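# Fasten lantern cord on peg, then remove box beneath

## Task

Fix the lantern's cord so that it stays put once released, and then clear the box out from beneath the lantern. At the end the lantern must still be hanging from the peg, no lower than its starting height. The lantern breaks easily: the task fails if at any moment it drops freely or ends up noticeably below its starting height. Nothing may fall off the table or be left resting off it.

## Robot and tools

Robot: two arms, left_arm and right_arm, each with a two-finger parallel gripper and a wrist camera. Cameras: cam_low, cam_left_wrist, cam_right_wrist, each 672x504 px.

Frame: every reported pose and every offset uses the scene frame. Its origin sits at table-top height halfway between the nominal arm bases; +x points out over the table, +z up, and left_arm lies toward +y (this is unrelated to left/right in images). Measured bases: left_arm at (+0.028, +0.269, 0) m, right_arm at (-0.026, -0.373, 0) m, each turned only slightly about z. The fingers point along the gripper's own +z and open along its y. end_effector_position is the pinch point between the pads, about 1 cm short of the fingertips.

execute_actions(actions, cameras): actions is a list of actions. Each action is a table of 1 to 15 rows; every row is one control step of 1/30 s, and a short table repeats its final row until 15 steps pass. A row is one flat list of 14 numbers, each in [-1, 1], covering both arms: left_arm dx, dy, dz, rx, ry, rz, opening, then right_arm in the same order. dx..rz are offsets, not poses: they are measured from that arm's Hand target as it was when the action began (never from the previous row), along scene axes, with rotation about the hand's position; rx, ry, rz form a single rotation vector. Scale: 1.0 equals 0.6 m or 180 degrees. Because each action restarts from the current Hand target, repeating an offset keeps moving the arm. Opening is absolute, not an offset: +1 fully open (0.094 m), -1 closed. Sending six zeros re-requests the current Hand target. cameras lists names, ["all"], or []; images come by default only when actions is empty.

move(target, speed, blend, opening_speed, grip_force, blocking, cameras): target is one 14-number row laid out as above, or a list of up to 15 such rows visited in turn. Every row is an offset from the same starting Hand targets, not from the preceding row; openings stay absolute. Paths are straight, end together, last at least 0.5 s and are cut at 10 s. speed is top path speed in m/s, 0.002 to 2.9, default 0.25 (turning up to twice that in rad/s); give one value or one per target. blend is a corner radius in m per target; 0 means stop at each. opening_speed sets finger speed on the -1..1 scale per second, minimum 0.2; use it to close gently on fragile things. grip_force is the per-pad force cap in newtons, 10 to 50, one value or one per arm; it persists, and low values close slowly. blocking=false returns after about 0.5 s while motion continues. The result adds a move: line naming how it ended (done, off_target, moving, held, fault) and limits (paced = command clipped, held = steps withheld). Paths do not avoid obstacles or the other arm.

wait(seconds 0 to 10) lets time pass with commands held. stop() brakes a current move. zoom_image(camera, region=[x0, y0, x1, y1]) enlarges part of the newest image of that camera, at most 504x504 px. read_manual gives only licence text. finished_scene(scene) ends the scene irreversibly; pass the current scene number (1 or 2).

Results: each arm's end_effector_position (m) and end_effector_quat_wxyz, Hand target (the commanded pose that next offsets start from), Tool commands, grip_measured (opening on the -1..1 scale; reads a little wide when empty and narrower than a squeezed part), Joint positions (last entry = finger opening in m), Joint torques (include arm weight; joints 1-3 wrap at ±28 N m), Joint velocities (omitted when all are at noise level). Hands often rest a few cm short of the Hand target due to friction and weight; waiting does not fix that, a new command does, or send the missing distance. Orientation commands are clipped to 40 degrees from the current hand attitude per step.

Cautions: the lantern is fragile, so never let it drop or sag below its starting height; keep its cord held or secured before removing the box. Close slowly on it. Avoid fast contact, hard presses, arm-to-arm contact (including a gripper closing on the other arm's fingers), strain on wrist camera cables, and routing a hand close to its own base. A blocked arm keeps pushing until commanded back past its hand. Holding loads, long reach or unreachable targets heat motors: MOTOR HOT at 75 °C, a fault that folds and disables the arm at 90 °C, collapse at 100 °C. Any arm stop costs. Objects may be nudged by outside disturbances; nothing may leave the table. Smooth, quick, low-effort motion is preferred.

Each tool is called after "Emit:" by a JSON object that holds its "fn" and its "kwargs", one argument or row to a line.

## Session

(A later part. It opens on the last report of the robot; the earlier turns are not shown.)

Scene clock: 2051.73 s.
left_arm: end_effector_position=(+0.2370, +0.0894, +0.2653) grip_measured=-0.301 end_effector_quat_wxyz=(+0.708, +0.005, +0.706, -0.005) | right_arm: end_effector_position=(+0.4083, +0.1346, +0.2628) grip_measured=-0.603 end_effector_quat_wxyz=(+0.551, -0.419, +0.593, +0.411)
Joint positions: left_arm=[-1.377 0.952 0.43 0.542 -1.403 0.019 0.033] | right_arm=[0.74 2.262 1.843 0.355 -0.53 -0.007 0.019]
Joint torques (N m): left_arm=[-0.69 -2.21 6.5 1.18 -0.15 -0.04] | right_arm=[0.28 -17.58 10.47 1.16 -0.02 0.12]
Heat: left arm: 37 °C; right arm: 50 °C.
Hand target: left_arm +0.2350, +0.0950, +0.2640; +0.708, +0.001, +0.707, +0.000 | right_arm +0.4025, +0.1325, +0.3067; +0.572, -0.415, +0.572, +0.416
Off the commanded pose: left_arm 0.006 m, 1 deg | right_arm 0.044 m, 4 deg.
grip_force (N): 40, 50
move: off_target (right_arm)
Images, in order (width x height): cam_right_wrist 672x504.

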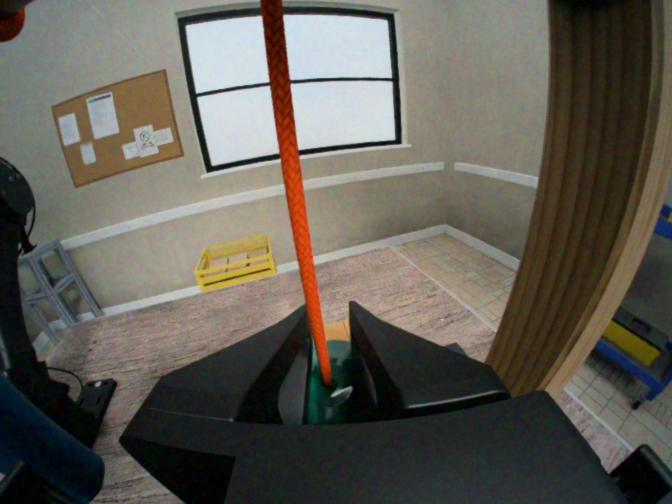

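Emit:
{"fn": "move", "kwargs": {
  "target": [
    [0,0,0,0,0,0,-0.3,0.0,0.0,-0.02,0,0,0,-0.3],
    [0,0,0,0,0,0,-0.3,-0.05,-0.159,-0.02,0,0,0,-0.3]
  ],
  "speed": 0.06,
  "opening_speed": 0.5,
  "cameras": ["cam_right_wrist","cam_low","cam_left_wrist"]
}}

Emit:
{"fn": "zoom_image", "kwargs": {
  "camera": "cam_low",
  "region": [330, 60, 510, 260]
}}

Scene clock: 2074.10 s.
left_arm: end_effector_position=(+0.2370, +0.0894, +0.2653) grip_measured=-0.301 end_effector_quat_wxyz=(+0.708, +0.005, +0.706, -0.005) | right_arm: end_effector_position=(+0.3791, +0.0432, +0.2624) grip_measured=-0.303 end_effector_quat_wxyz=(+0.547, -0.416, +0.598, +0.412)
Joint positions: left_arm=[-1.377 0.952 0.43 0.542 -1.403 0.019 0.033] | right_arm=[0.625 1.955 1.373 0.505 -0.641 -0.007 0.033]
Joint torques (N m): left_arm=[-0.65 -2.21 6.5 1.19 -0.15 -0.04] | right_arm=[-0.32 -14.98 6.83 1.56 -0.11 0.11]
Heat: left arm: 37 °C; right arm: 52 °C.
Hand target: left_arm +0.2350, +0.0950, +0.2640; +0.708, +0.001, +0.707, +0.000 | right_arm +0.3724, +0.0371, +0.2949; +0.572, -0.415, +0.572, +0.416
Off the commanded pose: left_arm 0.006 m, 1 deg | right_arm 0.034 m, 4 deg.
grip_force (N): 40, 50
move: off_target (right_arm)

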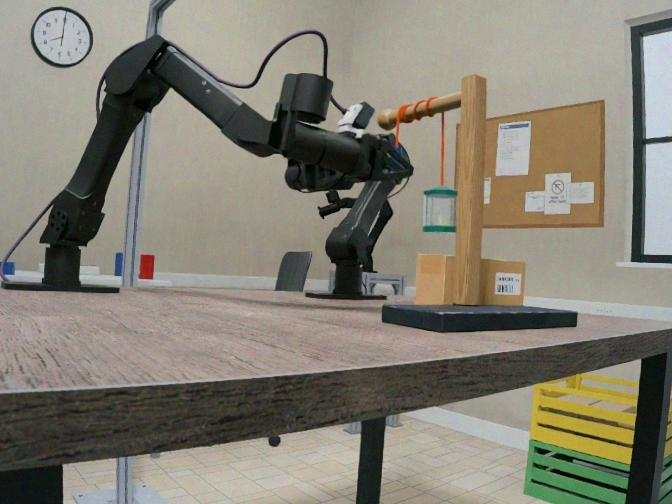

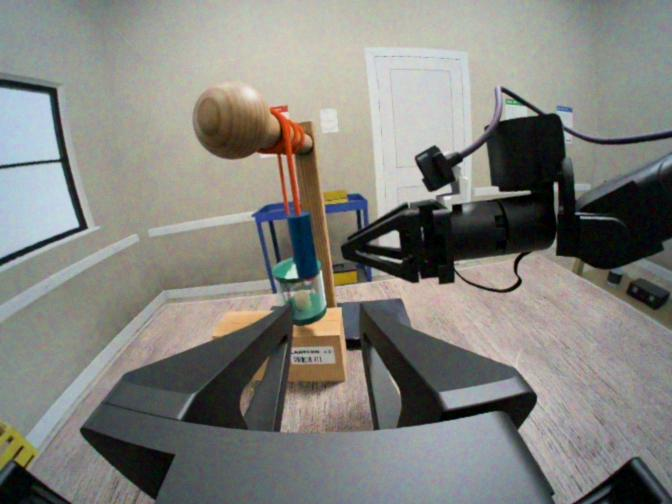

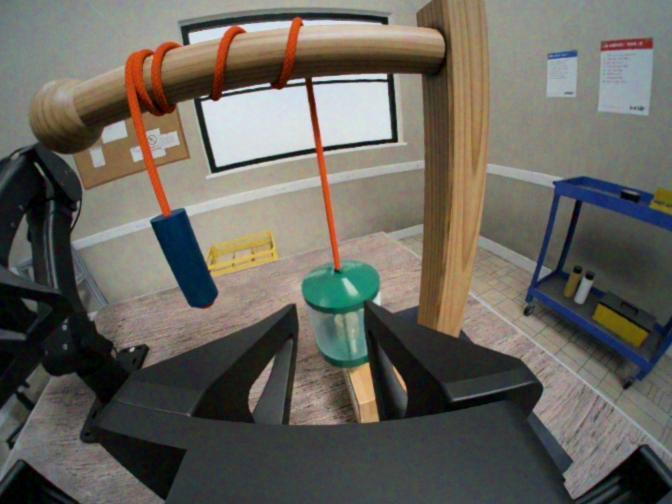

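Scaled by 2.520 from the camera's 672x504 image, which has a finer 960x720 frame.

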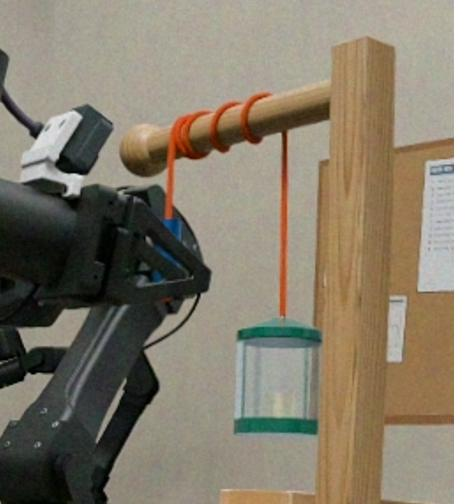

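Emit:
{"fn": "move", "kwargs": {
  "target": [
    [0.0083,-0.1083,0.0267,0,0,0,-0.3,-0.1707,-0.5285,-0.0083,0,0,-0.1222,-0.3],
    [0.0917,-0.125,0.2267,0,0,0.0278,-0.3,-0.1707,-0.5285,-0.0083,0,0,-0.1222,-0.3],
    [0.1417,-0.1,0.3517,0,0,0.0167,-0.3,-0.1707,-0.5285,-0.0083,0,0,-0.1222,-0.3],
    [0.175,0.0083,0.3767,0,0,-0.0556,-0.3,-0.1707,-0.5285,-0.0083,0,0,-0.1222,-0.3],
    [0.1833,0.2083,0.3517,0,0,-0.1111,-0.3,-0.1707,-0.5285,-0.0083,0,0,-0.1222,-0.3],
    [0.2417,0.375,0.1433,0,0,-0.0556,-0.3,-0.1707,-0.5285,-0.0083,0,0,-0.1222,-0.3]
  ],
  "speed": 0.15,
  "blend": [0.02,0.03,0.03,0.03,0.03,0],
  "cameras": ["cam_low","cam_left_wrist"]
}}

Emit:
{"fn": "zoom_image", "kwargs": {
  "camera": "cam_low",
  "region": [330, 60, 570, 330]
}}

Scene clock: 2096.77 s.
left_arm: end_effector_position=(+0.3801, +0.3202, +0.3530) grip_measured=-0.301 end_effector_quat_wxyz=(+0.706, +0.061, +0.704, -0.056) | right_arm: end_effector_position=(+0.2743, -0.2802, +0.2886) grip_measured=-0.303 end_effector_quat_wxyz=(+0.641, -0.296, +0.642, +0.298)
Joint positions: left_arm=[0.469 0.967 0.792 0.178 0.595 0.006 0.033] | right_arm=[-0.228 0.972 0.542 0.428 -1.111 0.001 0.033]
Joint torques (N m): left_arm=[0.55 -1.16 7.1 1.85 0.17 -0.06] | right_arm=[-0.46 -3.4 6.86 0.96 -0.12 0.05]
Heat: left arm: 37 °C; right arm: 48 °C.
Hand target: left_arm +0.3799, +0.3201, +0.3501; +0.705, +0.062, +0.704, -0.062 | right_arm +0.2700, -0.2800, +0.2900; +0.641, -0.298, +0.641, +0.299
Off the commanded pose: left_arm 0.003 m, 1 deg | right_arm 0.004 m, 0 deg.
grip_force (N): 40, 50
move: done
Images, in order (width x height): cam_low 672x504, cam_left_wrist 672x504.

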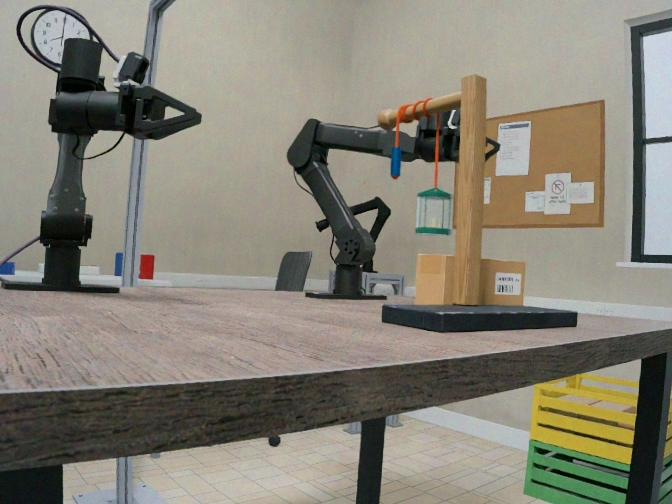

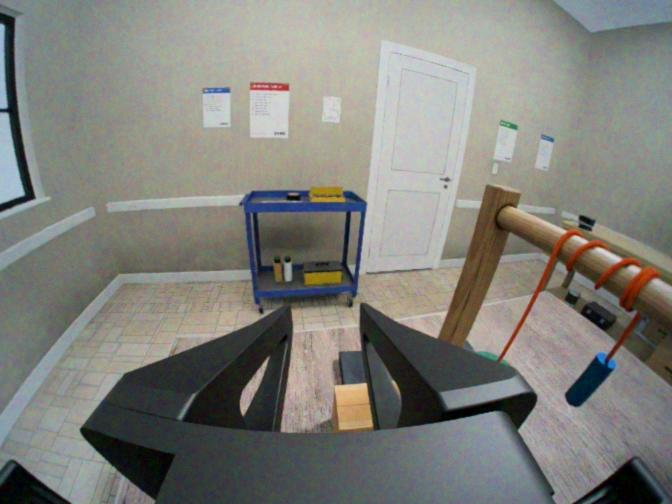

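Scaled by 1.867 from the camera's 672x504 image, which has a finer 960x720 frame.

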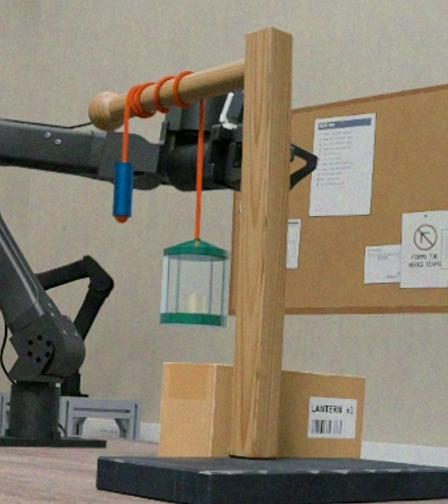

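Emit:
{"fn": "move", "kwargs": {
  "target": [0.0835,-0.0168,-0.3,0.0868,0.4924,0,1.0,0,0,0,0,0,0,-0.3],
  "speed": 0.25,
  "cameras": ["cam_low","cam_left_wrist"]
}}

Scene clock: 2116.30 s.
left_arm: end_effector_position=(+0.4395, +0.3120, +0.1745) grip_measured=+0.999 end_effector_quat_wxyz=(+0.060, +0.089, +0.994, +0.005) | right_arm: end_effector_position=(+0.2743, -0.2802, +0.2886) grip_measured=-0.303 end_effector_quat_wxyz=(+0.641, -0.296, +0.642, +0.298)
Joint positions: left_arm=[0.146 2.05 2.093 -1.494 0.013 0.284 0.094] | right_arm=[-0.228 0.972 0.542 0.428 -1.111 0.001 0.033]
Joint torques (N m): left_arm=[-0.68 -6.91 8.42 -0.12 -0.09 -0.12] | right_arm=[-0.44 -3.38 6.86 0.97 -0.12 0.05]
Heat: left arm: 37 °C; right arm: 42 °C.
Hand target: left_arm +0.4300, +0.3100, +0.1700; +0.001, +0.087, +0.996, -0.001 | right_arm +0.2700, -0.2800, +0.2900; +0.641, -0.298, +0.641, +0.299
Off the commanded pose: left_arm 0.011 m, 7 deg | right_arm 0.005 m, 0 deg.
joint sent to its limit (left arm) — joint 4 (wrist pitch), lower limit. The joint targets are off in orientation, not in position.
grip_force (N): 40, 50
move: off_target (left_arm)
Images, in order (width x height): cam_low 672x504, cam_left_wrist 672x504.

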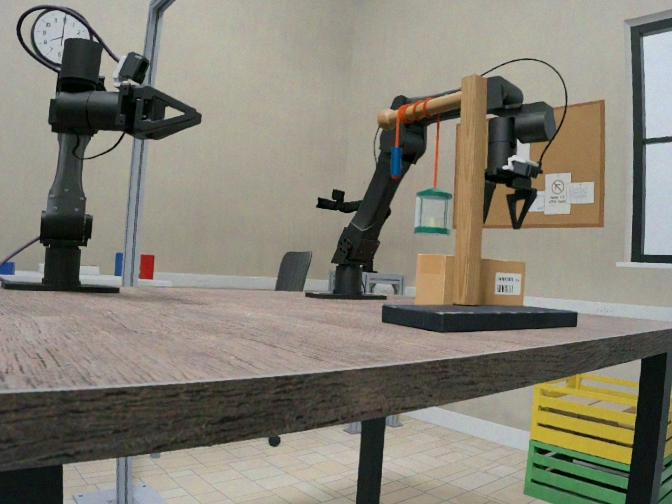

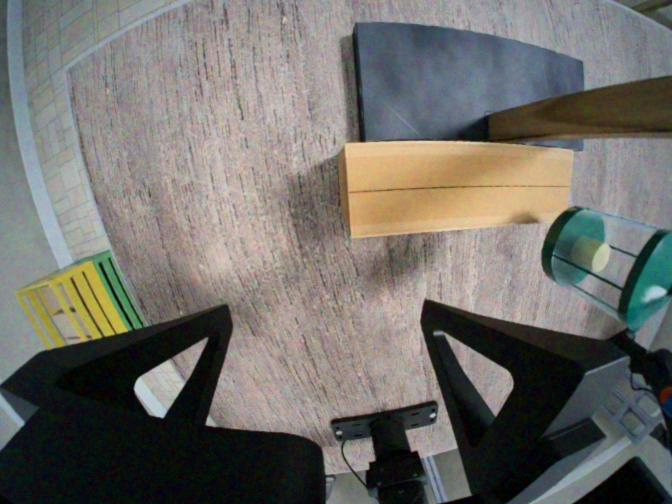

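Emit:
{"fn": "move", "kwargs": {
  "target": [0.0417,-0.075,-0.0083,0,0,0.5556,1.0,0,0,0,0,0,0,-0.3],
  "speed": 0.28,
  "cameras": ["cam_low","cam_left_wrist"]
}}

Scene clock: 2137.17 s.
left_arm: end_effector_position=(+0.4645, +0.2677, +0.1737) grip_measured=+0.999 end_effector_quat_wxyz=(-0.055, +0.704, -0.706, +0.053) | right_arm: end_effector_position=(+0.2743, -0.2802, +0.2886) grip_measured=-0.303 end_effector_quat_wxyz=(+0.641, -0.296, +0.642, +0.298)
Joint positions: left_arm=[0.033 2.125 2.2 -1.494 -0.003 -1.573 0.094] | right_arm=[-0.228 0.972 0.542 0.428 -1.111 0.001 0.033]
Joint torques (N m): left_arm=[-0.54 -6.95 8.36 -0.04 0.02 -0.11] | right_arm=[-0.46 -3.4 6.86 0.96 -0.12 0.05]
Heat: left arm: 37 °C; right arm: 42 °C.
Hand target: left_arm +0.4551, +0.2650, +0.1650; -0.001, +0.707, -0.707, +0.000 | right_arm +0.2700, -0.2800, +0.2900; +0.641, -0.298, +0.641, +0.299
Off the commanded pose: left_arm 0.013 m, 9 deg | right_arm 0.005 m, 0 deg.
joint sent to its limit (left arm) — joint 4 (wrist pitch), lower limit. The joint targets are off in orientation, not in position.
grip_force (N): 40, 50
move: off_target (left_arm)
Images, in order (width x height): cam_low 672x504, cam_left_wrist 672x504.

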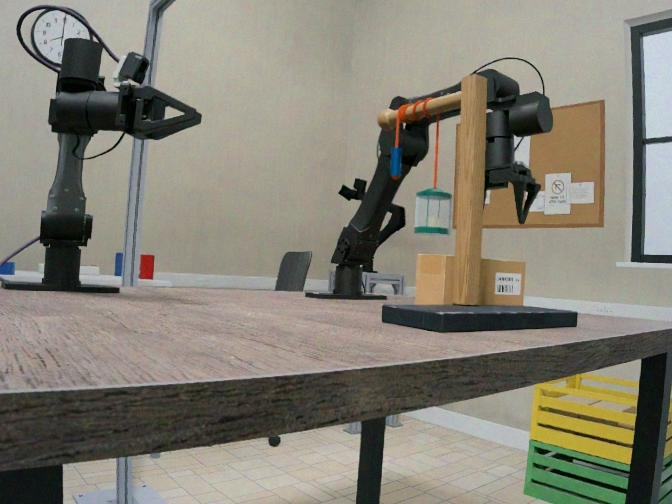

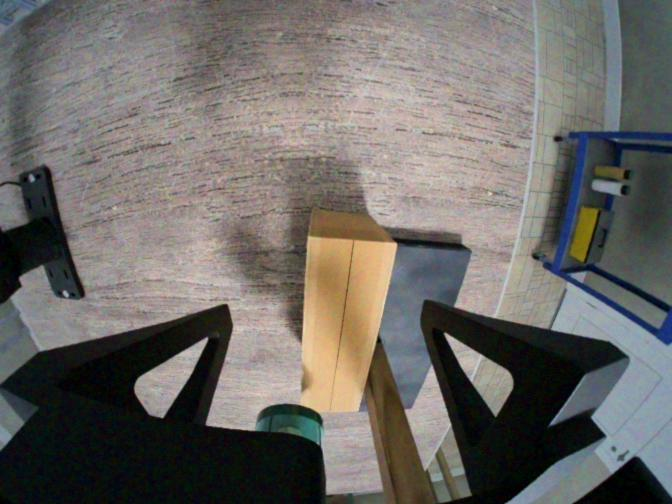

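Emit:
{"fn": "move", "kwargs": {
  "target": [0.0498,-0.015,-0.075,0,0,0,1.0,0,0,0,0,0,0,-0.3],
  "speed": 0.08,
  "cameras": ["cam_left_wrist","cam_low"]
}}

Scene clock: 2158.43 s.
left_arm: end_effector_position=(+0.4955, +0.2595, +0.1288) grip_measured=+0.999 end_effector_quat_wxyz=(-0.036, +0.706, -0.707, +0.035) | right_arm: end_effector_position=(+0.2743, -0.2802, +0.2886) grip_measured=-0.303 end_effector_quat_wxyz=(+0.641, -0.296, +0.642, +0.298)
Joint positions: left_arm=[0.015 2.317 2.341 -1.495 -0.003 -1.593 0.094] | right_arm=[-0.228 0.972 0.542 0.428 -1.111 0.001 0.033]
Joint torques (N m): left_arm=[-0.72 -8.29 8.31 -0.13 0.03 -0.08] | right_arm=[-0.46 -3.38 6.86 0.96 -0.12 0.05]
Heat: left arm: 37 °C; right arm: 42 °C.
Hand target: left_arm +0.4848, +0.2560, +0.1200; -0.001, +0.707, -0.707, +0.000 | right_arm +0.2700, -0.2800, +0.2900; +0.641, -0.298, +0.641, +0.299
Off the commanded pose: left_arm 0.014 m, 6 deg | right_arm 0.005 m, 0 deg.
joint sent to its limit (left arm) — joint 4 (wrist pitch), lower limit. The joint targets still meet the commanded pose.
grip_force (N): 40, 50
move: off_target (left_arm)
Images, in order (width x height): cam_low 672x504, cam_left_wrist 672x504.

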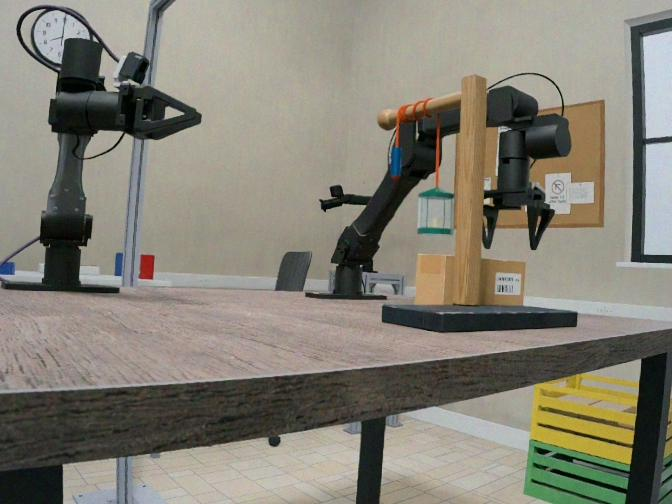

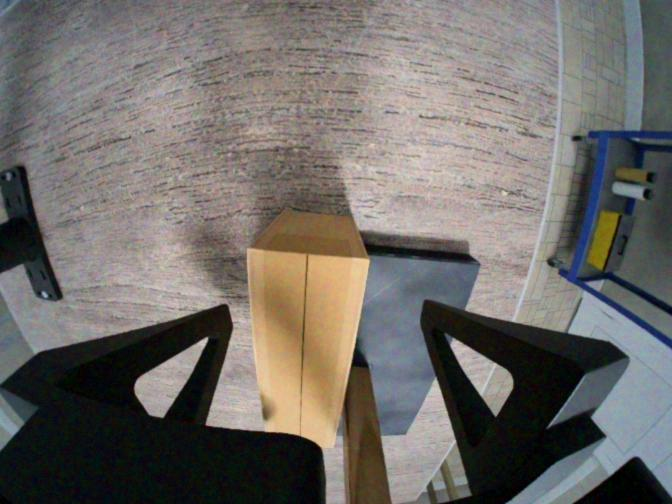

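Emit:
{"fn": "move", "kwargs": {
  "target": [-0.0013,-0.0042,-0.07,0,0,-0.0444,1.0,0,0,0,0,0,0,-0.3],
  "speed": 0.07,
  "cameras": ["cam_left_wrist","cam_low"]
}}

Scene clock: 2181.30 s.
left_arm: end_effector_position=(+0.4913, +0.2573, +0.0943) grip_measured=+0.999 end_effector_quat_wxyz=(-0.022, +0.662, -0.749, +0.018) | right_arm: end_effector_position=(+0.2743, -0.2802, +0.2886) grip_measured=-0.303 end_effector_quat_wxyz=(+0.641, -0.296, +0.642, +0.298)
Joint positions: left_arm=[0.01 2.317 2.205 -1.402 -0.003 -1.475 0.094] | right_arm=[-0.228 0.972 0.542 0.428 -1.111 0.001 0.033]
Joint torques (N m): left_arm=[-0.77 -8.58 5.42 0.24 0.05 0.07] | right_arm=[-0.44 -3.4 6.87 0.96 -0.12 0.06]
Heat: left arm: 36 °C; right arm: 41 °C.
Hand target: left_arm +0.4842, +0.2534, +0.0780; +0.001, -0.656, +0.755, +0.000 | right_arm +0.2700, -0.2800, +0.2900; +0.641, -0.298, +0.641, +0.299
Off the commanded pose: left_arm 0.018 m, 3 deg | right_arm 0.005 m, 0 deg.
grip_force (N): 40, 50
move: off_target (left_arm)
Images, in order (width x height): cam_low 672x504, cam_left_wrist 672x504.

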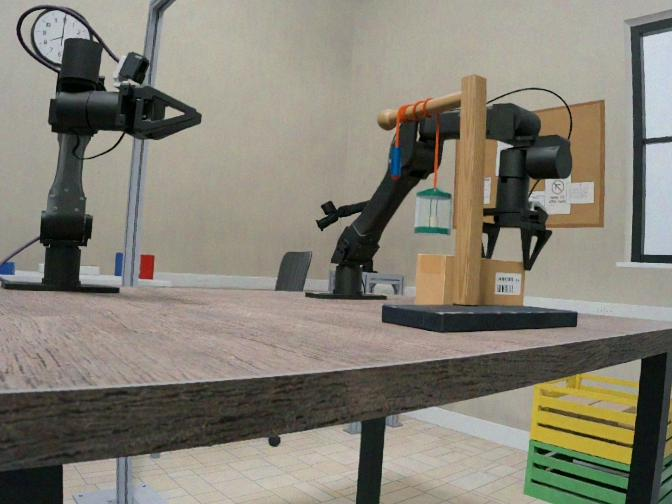

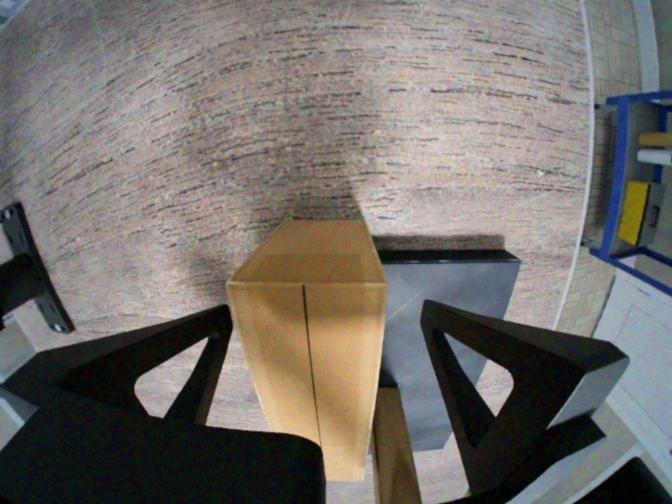

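Emit:
{"fn": "move", "kwargs": {
  "target": [-0.0138,0,-0.025,0,0,0,1.0,0,0,0,0,0,0,-0.3],
  "speed": 0.05,
  "cameras": ["cam_left_wrist"]
}}

Scene clock: 2190.30 s.
left_arm: end_effector_position=(+0.4817, +0.2576, +0.0586) grip_measured=+0.999 end_effector_quat_wxyz=(-0.005, +0.662, -0.750, +0.002) | right_arm: end_effector_position=(+0.2743, -0.2802, +0.2886) grip_measured=-0.303 end_effector_quat_wxyz=(+0.641, -0.296, +0.642, +0.298)
Joint positions: left_arm=[0.01 2.317 2.065 -1.308 -0.003 -1.475 0.094] | right_arm=[-0.228 0.972 0.542 0.428 -1.111 0.001 0.033]
Joint torques (N m): left_arm=[-0.8 -11.77 5.42 0.1 0.03 0.07] | right_arm=[-0.46 -3.4 6.86 0.96 -0.12 0.05]
Heat: left arm: 36 °C; right arm: 41 °C.
Hand target: left_arm +0.4759, +0.2534, +0.0630; +0.001, -0.656, +0.755, +0.000 | right_arm +0.2700, -0.2800, +0.2900; +0.641, -0.298, +0.641, +0.299
Off the commanded pose: left_arm 0.008 m, 1 deg | right_arm 0.005 m, 0 deg.
grip_force (N): 40, 50
move: done
Images, in order (width x height): cam_left_wrist 672x504.

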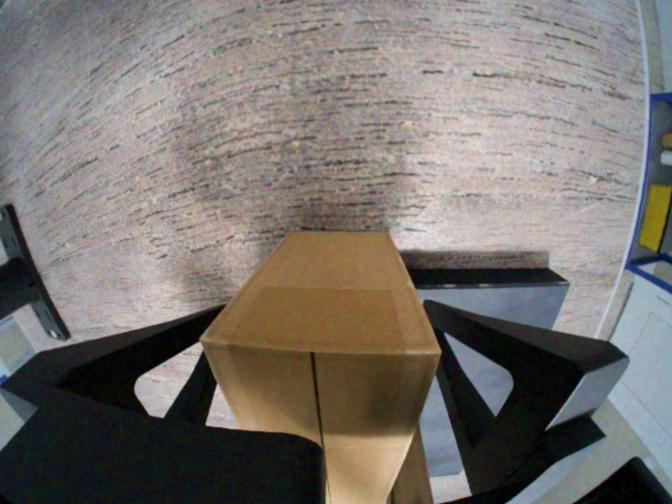

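Emit:
{"fn": "move", "kwargs": {
  "target": [0,0,0,0,0,0,0.28,0,0,0,0,0,0,-0.3],
  "grip_force": [20,50],
  "opening_speed": 0.5,
  "cameras": ["cam_left_wrist","cam_low"]
}}

Emit:
{"fn": "zoom_image", "kwargs": {
  "camera": "cam_low",
  "region": [330, 60, 570, 330]
}}

Scene clock: 2200.73 s.
left_arm: end_effector_position=(+0.4832, +0.2575, +0.0587) grip_measured=+0.379 end_effector_quat_wxyz=(-0.007, +0.662, -0.750, +0.004) | right_arm: end_effector_position=(+0.2743, -0.2802, +0.2886) grip_measured=-0.303 end_effector_quat_wxyz=(+0.641, -0.296, +0.642, +0.298)
Joint positions: left_arm=[0.01 2.317 2.065 -1.302 -0.003 -1.475 0.065] | right_arm=[-0.228 0.972 0.542 0.428 -1.111 0.001 0.033]
Joint torques (N m): left_arm=[-0.79 -11.73 5.48 0.09 0.04 0.09] | right_arm=[-0.46 -3.38 6.86 0.96 -0.12 0.05]
Heat: left arm: 36 °C; right arm: 41 °C.
Hand target: left_arm +0.4758, +0.2534, +0.0630; +0.001, -0.656, +0.755, +0.000 | right_arm +0.2700, -0.2800, +0.2900; +0.641, -0.298, +0.641, +0.299
Off the commanded pose: left_arm 0.010 m, 1 deg | right_arm 0.005 m, 0 deg.
grip_force (N): 20, 50
move: done
Images, in order (width x height): cam_low 672x504, cam_left_wrist 672x504.

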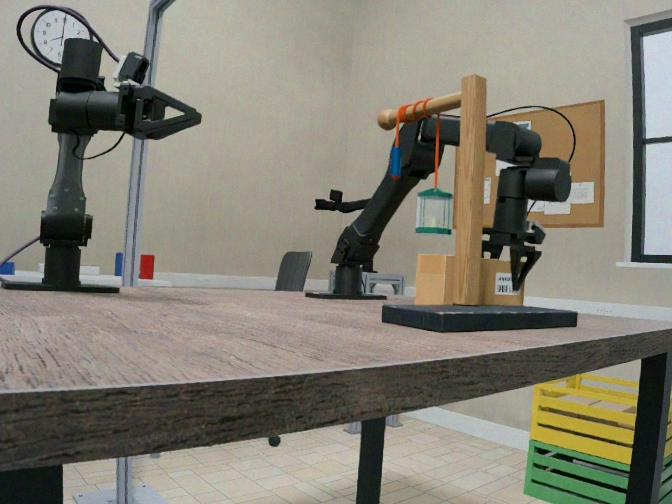

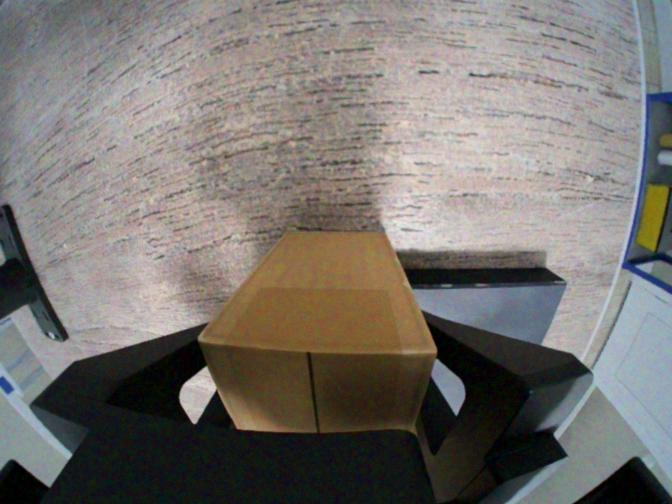

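Scaled by 1.867 from the camera's 672x504 image, which has a finer 960x720 frame.

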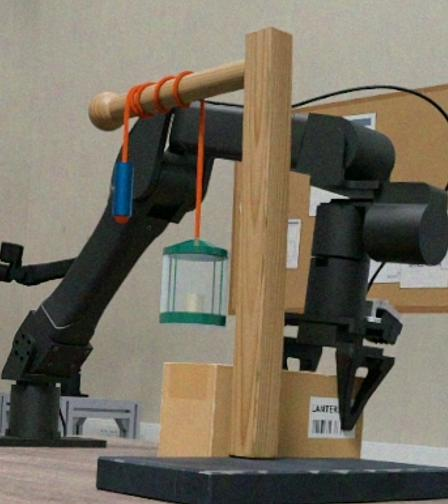

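Emit:
{"fn": "move", "kwargs": {
  "target": [0,0.2417,0,0,0,0,0.28,0,0,0,0,0,0,-0.3],
  "speed": 0.08,
  "cameras": ["cam_left_wrist","cam_low"]
}}

Emit:
{"fn": "zoom_image", "kwargs": {
  "camera": "cam_low",
  "region": [330, 60, 650, 340]
}}

Scene clock: 2217.17 s.
left_arm: end_effector_position=(+0.4811, +0.4001, +0.0669) grip_measured=+0.375 end_effector_quat_wxyz=(+0.022, -0.659, +0.752, -0.007) | right_arm: end_effector_position=(+0.2743, -0.2802, +0.2886) grip_measured=-0.303 end_effector_quat_wxyz=(+0.641, -0.296, +0.642, +0.298)
Joint positions: left_arm=[0.316 2.367 2.181 -1.34 -0.006 -1.161 0.065] | right_arm=[-0.228 0.972 0.542 0.428 -1.111 0.001 0.033]
Joint torques (N m): left_arm=[0.1 -8.95 9.31 -0.15 0.06 0.13] | right_arm=[-0.44 -3.38 6.86 0.97 -0.12 0.05]
Heat: left arm: 36 °C; right arm: 41 °C.
Hand target: left_arm +0.4758, +0.3985, +0.0630; +0.001, -0.656, +0.755, +0.000 | right_arm +0.2700, -0.2800, +0.2900; +0.641, -0.298, +0.641, +0.299
Off the commanded pose: left_arm 0.007 m, 3 deg | right_arm 0.005 m, 0 deg.
grip_force (N): 20, 50
move: off_target (left_arm)
Images, in order (width x height): cam_low 672x504, cam_left_wrist 672x504.

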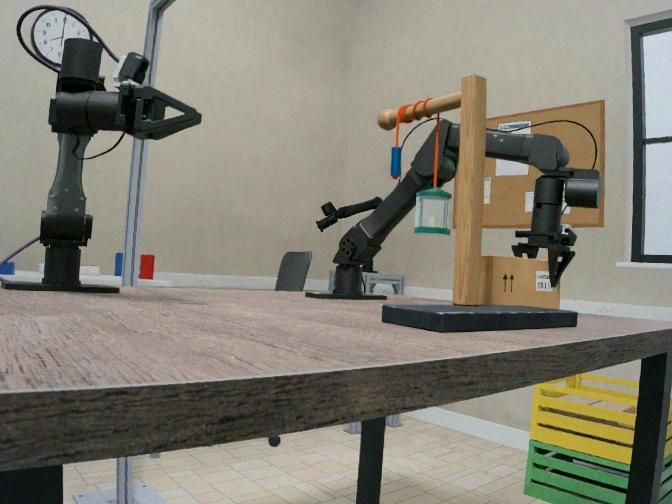

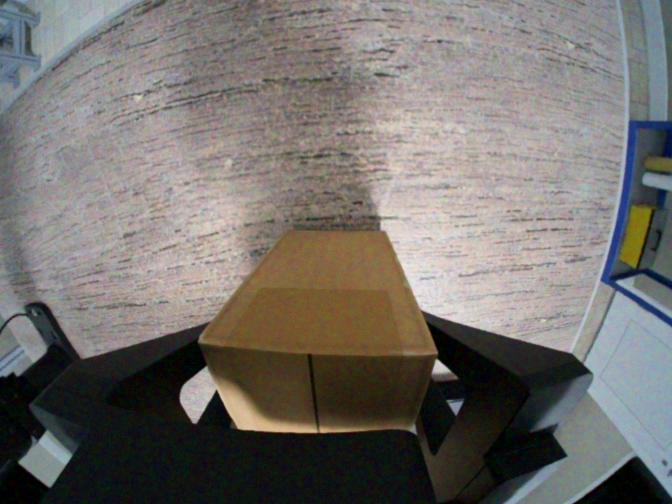

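Scaled by 1.575 from the camera's 672x504 image, which has a finer 960x720 frame.

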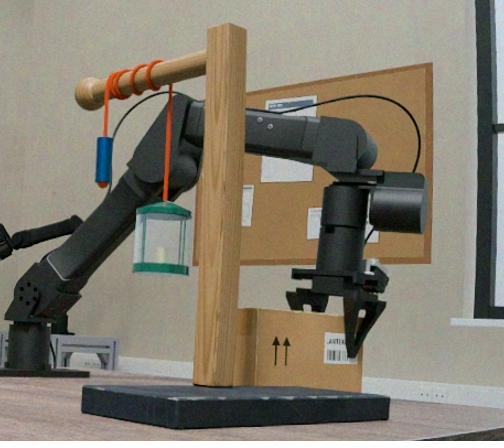

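Emit:
{"fn": "move", "kwargs": {
  "target": [0,0,-0.02,0,0,0,0.28,0,0,0,0,0,0,-0.3],
  "speed": 0.03,
  "cameras": []
}}

Scene clock: 2224.73 s.
left_arm: end_effector_position=(+0.4847, +0.4011, +0.0657) grip_measured=+0.375 end_effector_quat_wxyz=(+0.028, -0.658, +0.752, -0.010) | right_arm: end_effector_position=(+0.2743, -0.2802, +0.2886) grip_measured=-0.303 end_effector_quat_wxyz=(+0.641, -0.296, +0.642, +0.298)
Joint positions: left_arm=[0.316 2.367 2.176 -1.32 -0.006 -1.16 0.065] | right_arm=[-0.228 0.972 0.542 0.428 -1.111 0.001 0.033]
Joint torques (N m): left_arm=[0.14 -9.01 5.9 0.1 0.05 0.11] | right_arm=[-0.46 -3.4 6.87 0.96 -0.12 0.05]
Heat: left arm: 37 °C; right arm: 41 °C.
Hand target: left_arm +0.4758, +0.3985, +0.0509; +0.001, -0.656, +0.755, +0.000 | right_arm +0.2700, -0.2800, +0.2900; +0.641, -0.298, +0.641, +0.299
Off the commanded pose: left_arm 0.017 m, 3 deg | right_arm 0.005 m, 0 deg.
grip_force (N): 20, 50
move: off_target (left_arm)
No camera images: "cameras" was empty.

Emit:
{"fn": "execute_actions", "kwargs": {
  "actions": [],
  "cameras": ["cam_low"]
}}

Emit:
{"fn": "zoom_image", "kwargs": {
  "camera": "cam_low",
  "region": [460, 230, 620, 340]
}}

Scene clock: 2232.50 s.
left_arm: end_effector_position=(+0.4848, +0.4012, +0.0657) grip_measured=+0.375 end_effector_quat_wxyz=(+0.029, -0.658, +0.752, -0.010) | right_arm: end_effector_position=(+0.2743, -0.2802, +0.2886) grip_measured=-0.303 end_effector_quat_wxyz=(+0.641, -0.296, +0.642, +0.298)
Joint positions: left_arm=[0.316 2.367 2.176 -1.32 -0.006 -1.16 0.065] | right_arm=[-0.228 0.972 0.542 0.428 -1.111 0.001 0.033]
Joint velocities: within noise
Joint torques (N m): left_arm=[0.1 -8.99 5.93 0.12 0.08 0.11] | right_arm=[-0.46 -3.4 6.86 0.97 -0.12 0.05]
Heat: left arm: 37 °C; right arm: 41 °C.
Hand target: left_arm +0.4758, +0.3985, +0.0509; +0.001, -0.656, +0.755, +0.000 | right_arm +0.2700, -0.2800, +0.2900; +0.641, -0.298, +0.641, +0.299
Tool commands: left_gripper/opening=+0.28 right_gripper/opening=-0.3
Off the commanded pose: left_arm 0.017 m, 3 deg | right_arm 0.005 m, 0 deg.
grip_force (N): 20, 50
Images, in order (width x height): cam_low 672x504.

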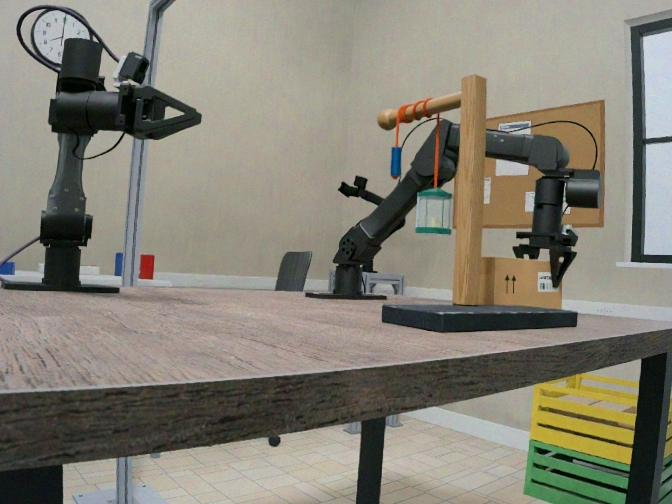

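Scaled by 3.150 from the camera's 672x504 image, which has a finer 960x720 frame.

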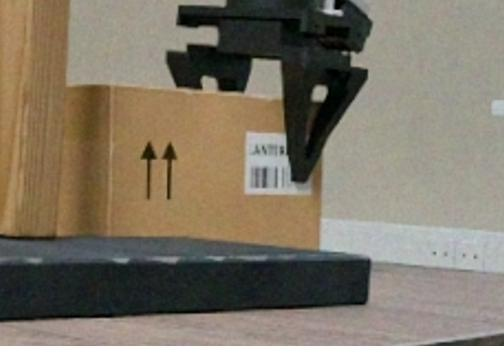

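Emit:
{"fn": "move", "kwargs": {
  "target": [0,0,-0.025,0,0,0,0.28,0,0,0,0,0,0,-0.3],
  "speed": 0.03,
  "cameras": []
}}

Scene clock: 2240.43 s.
left_arm: end_effector_position=(+0.4858, +0.4013, +0.0575) grip_measured=+0.357 end_effector_quat_wxyz=(+0.030, -0.658, +0.753, -0.011) | right_arm: end_effector_position=(+0.2743, -0.2802, +0.2886) grip_measured=-0.303 end_effector_quat_wxyz=(+0.641, -0.296, +0.642, +0.298)
Joint positions: left_arm=[0.316 2.367 2.143 -1.284 -0.005 -1.159 0.064] | right_arm=[-0.228 0.972 0.542 0.428 -1.111 0.001 0.033]
Joint torques (N m): left_arm=[0.1 -8.94 3.93 0.33 0.07 0.08] | right_arm=[-0.46 -3.4 6.86 0.97 -0.12 0.05]
Heat: left arm: 37 °C; right arm: 41 °C.
Hand target: left_arm +0.4757, +0.3985, +0.0359; +0.001, -0.656, +0.755, +0.000 | right_arm +0.2700, -0.2800, +0.2900; +0.641, -0.298, +0.641, +0.299
Off the commanded pose: left_arm 0.024 m, 4 deg | right_arm 0.005 m, 0 deg.
grip_force (N): 20, 50
move: off_target (left_arm)
No camera images: "cameras" was empty.

Emit:
{"fn": "move", "kwargs": {
  "target": [
    [0,0,0.0333,0,0,0,0.28,0,0,0,0,0,0,-0.3],
    [0,0,0.0333,0,0,0,1.0,0,0,0,0,0,0,-0.3]
  ],
  "speed": 0.05,
  "grip_force": [40,50],
  "opening_speed": 0.5,
  "cameras": ["cam_left_wrist","cam_low"]
}}

Scene clock: 2255.17 s.
left_arm: end_effector_position=(+0.4800, +0.3996, +0.0619) grip_measured=+0.999 end_effector_quat_wxyz=(+0.019, -0.657, +0.753, -0.006) | right_arm: end_effector_position=(+0.2743, -0.2802, +0.2886) grip_measured=-0.303 end_effector_quat_wxyz=(+0.641, -0.296, +0.642, +0.298)
Joint positions: left_arm=[0.316 2.367 2.162 -1.326 -0.005 -1.158 0.094] | right_arm=[-0.228 0.972 0.542 0.428 -1.111 0.001 0.033]
Joint torques (N m): left_arm=[0.09 -9.05 8.51 -0.02 0.06 0.09] | right_arm=[-0.44 -3.38 6.87 0.97 -0.12 0.05]
Heat: left arm: 36 °C; right arm: 41 °C.
Hand target: left_arm +0.4758, +0.3985, +0.0559; +0.001, -0.656, +0.755, +0.000 | right_arm +0.2700, -0.2800, +0.2900; +0.641, -0.298, +0.641, +0.299
Off the commanded pose: left_arm 0.007 m, 2 deg | right_arm 0.005 m, 0 deg.
grip_force (N): 40, 50
move: done; target 2's new opening was sent with left_arm's hand 0.007 m and 3 deg from that target
Images, in order (width x height): cam_low 672x504, cam_left_wrist 672x504.

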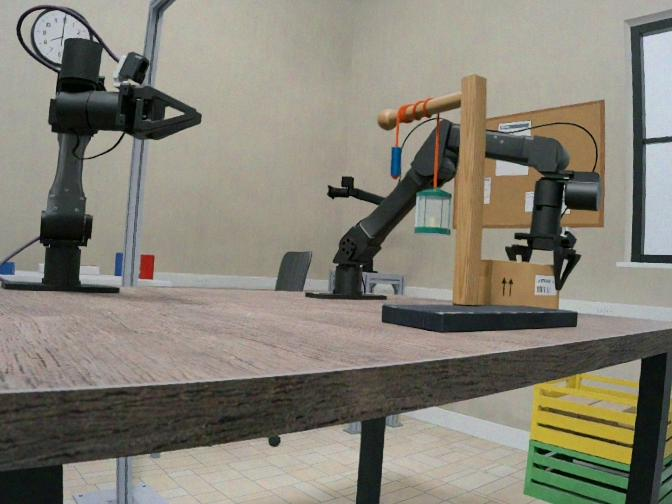

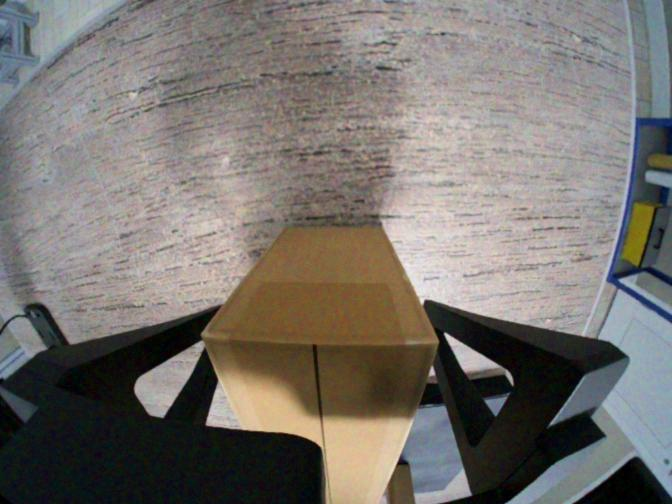

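Emit:
{"fn": "move", "kwargs": {
  "target": [
    [0,0,0.16,0,0,0,1.0,0,0,0,0,0,0,-0.3],
    [-0.15,0.035,0.25,0,0,0,0.3,0,0,0,0,0,0,-0.3]
  ],
  "speed": 0.1,
  "blend": [0.02,0],
  "cameras": ["cam_left_wrist","cam_low"]
}}

Emit:
{"fn": "zoom_image", "kwargs": {
  "camera": "cam_low",
  "region": [330, 60, 650, 340]
}}

Scene clock: 2267.80 s.
left_arm: end_effector_position=(+0.4053, +0.4261, +0.2001) grip_measured=+0.301 end_effector_quat_wxyz=(+0.088, -0.655, +0.750, -0.028) | right_arm: end_effector_position=(+0.2743, -0.2802, +0.2886) grip_measured=-0.303 end_effector_quat_wxyz=(+0.641, -0.296, +0.642, +0.298)
Joint positions: left_arm=[0.429 1.983 2.09 -1.494 -0.004 -1.044 0.061] | right_arm=[-0.228 0.972 0.542 0.428 -1.111 0.001 0.033]
Joint torques (N m): left_arm=[0.34 -10.35 5.19 0.02 0.05 0.09] | right_arm=[-0.46 -3.4 6.86 0.97 -0.12 0.05]
Heat: left arm: 36 °C; right arm: 41 °C.
Hand target: left_arm +0.3858, +0.4194, +0.2060; +0.001, -0.656, +0.755, +0.000 | right_arm +0.2700, -0.2800, +0.2900; +0.641, -0.298, +0.641, +0.299
Off the commanded pose: left_arm 0.021 m, 10 deg | right_arm 0.005 m, 0 deg.
joint sent to its limit (left arm) — joint 4 (wrist pitch), lower limit. The joint targets are off in orientation, not in position.
grip_force (N): 40, 50
move: off_target (left_arm); target 2's new opening was sent with left_arm's hand 0.021 m and 10 deg from that target
Images, in order (width x height): cam_low 672x504, cam_left_wrist 672x504.

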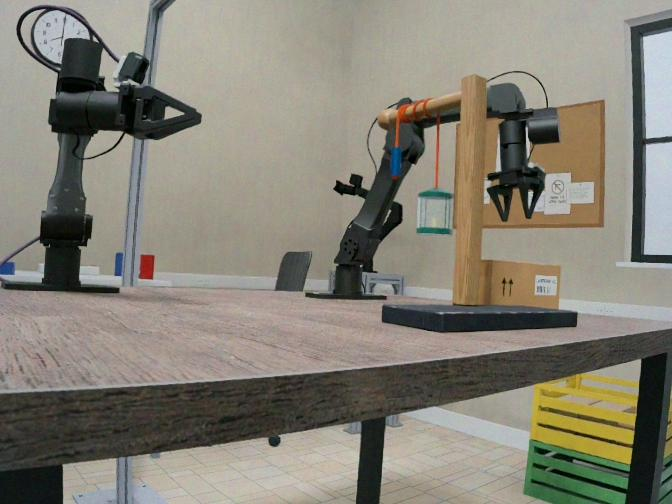

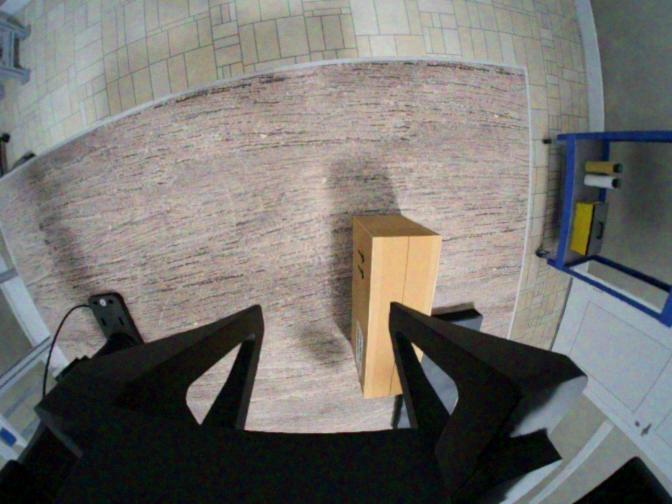

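Scaled by 1.575 from the camera's 672x504 image, which has a finer 960x720 frame.

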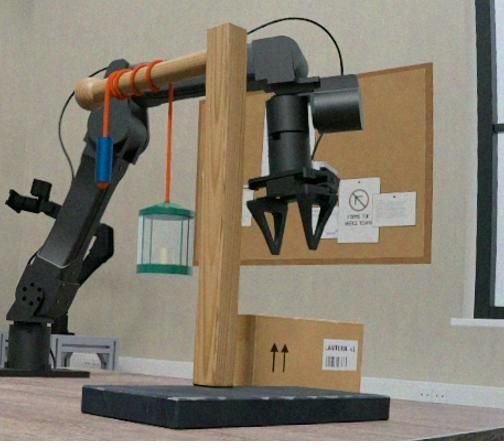

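Emit:
{"fn": "wait", "kwargs": {
  "seconds": 6,
  "cameras": ["cam_low"]
}}

Emit:
{"fn": "zoom_image", "kwargs": {
  "camera": "cam_low",
  "region": [330, 60, 650, 340]
}}

Scene clock: 2286.33 s.
left_arm: end_effector_position=(+0.4053, +0.4261, +0.2001) grip_measured=+0.301 end_effector_quat_wxyz=(+0.088, -0.655, +0.750, -0.028) | right_arm: end_effector_position=(+0.2743, -0.2802, +0.2886) grip_measured=-0.303 end_effector_quat_wxyz=(+0.641, -0.296, +0.642, +0.298)
Joint positions: left_arm=[0.429 1.983 2.09 -1.494 -0.004 -1.044 0.061] | right_arm=[-0.228 0.972 0.542 0.428 -1.111 0.001 0.033]
Joint torques (N m): left_arm=[0.35 -10.35 5.18 0.01 0.05 0.11] | right_arm=[-0.44 -3.38 6.86 0.96 -0.12 0.05]
Heat: left arm: 36 °C; right arm: 41 °C.
Hand target: left_arm +0.3858, +0.4194, +0.2060; +0.001, -0.656, +0.755, +0.000 | right_arm +0.2700, -0.2800, +0.2900; +0.641, -0.298, +0.641, +0.299
Tool commands: left_gripper/opening=+0.3 right_gripper/opening=-0.3
Off the commanded pose: left_arm 0.021 m, 10 deg | right_arm 0.005 m, 0 deg.
grip_force (N): 40, 50
wait: 6.00 s; at rest from the start
Images, in order (width x height): cam_low 672x504.

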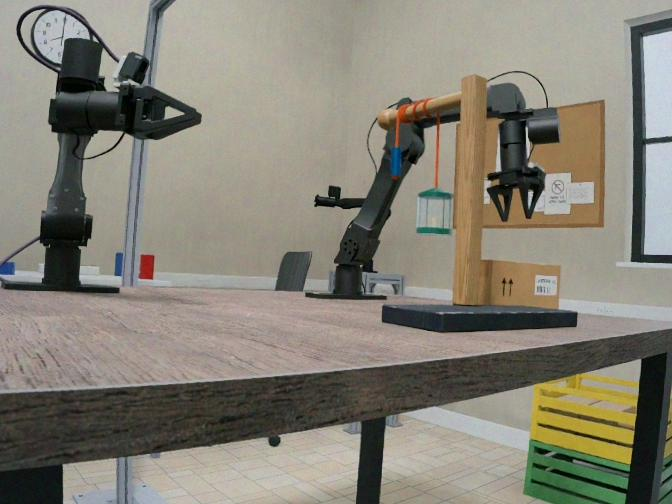

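Scaled by 1.575 from the camera's 672x504 image, which has a finer 960x720 frame.

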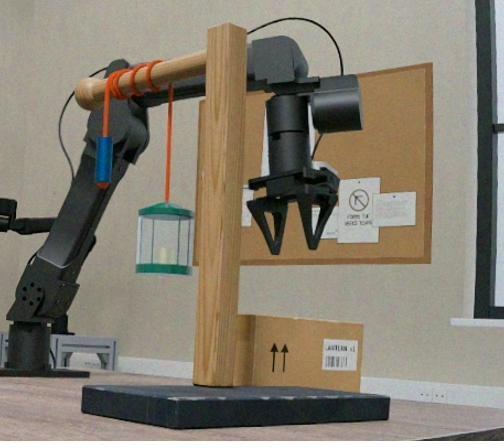

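Emit:
{"fn": "finished_scene", "kwargs": {
  "scene": 2
}}

The scene is finished: the task was done.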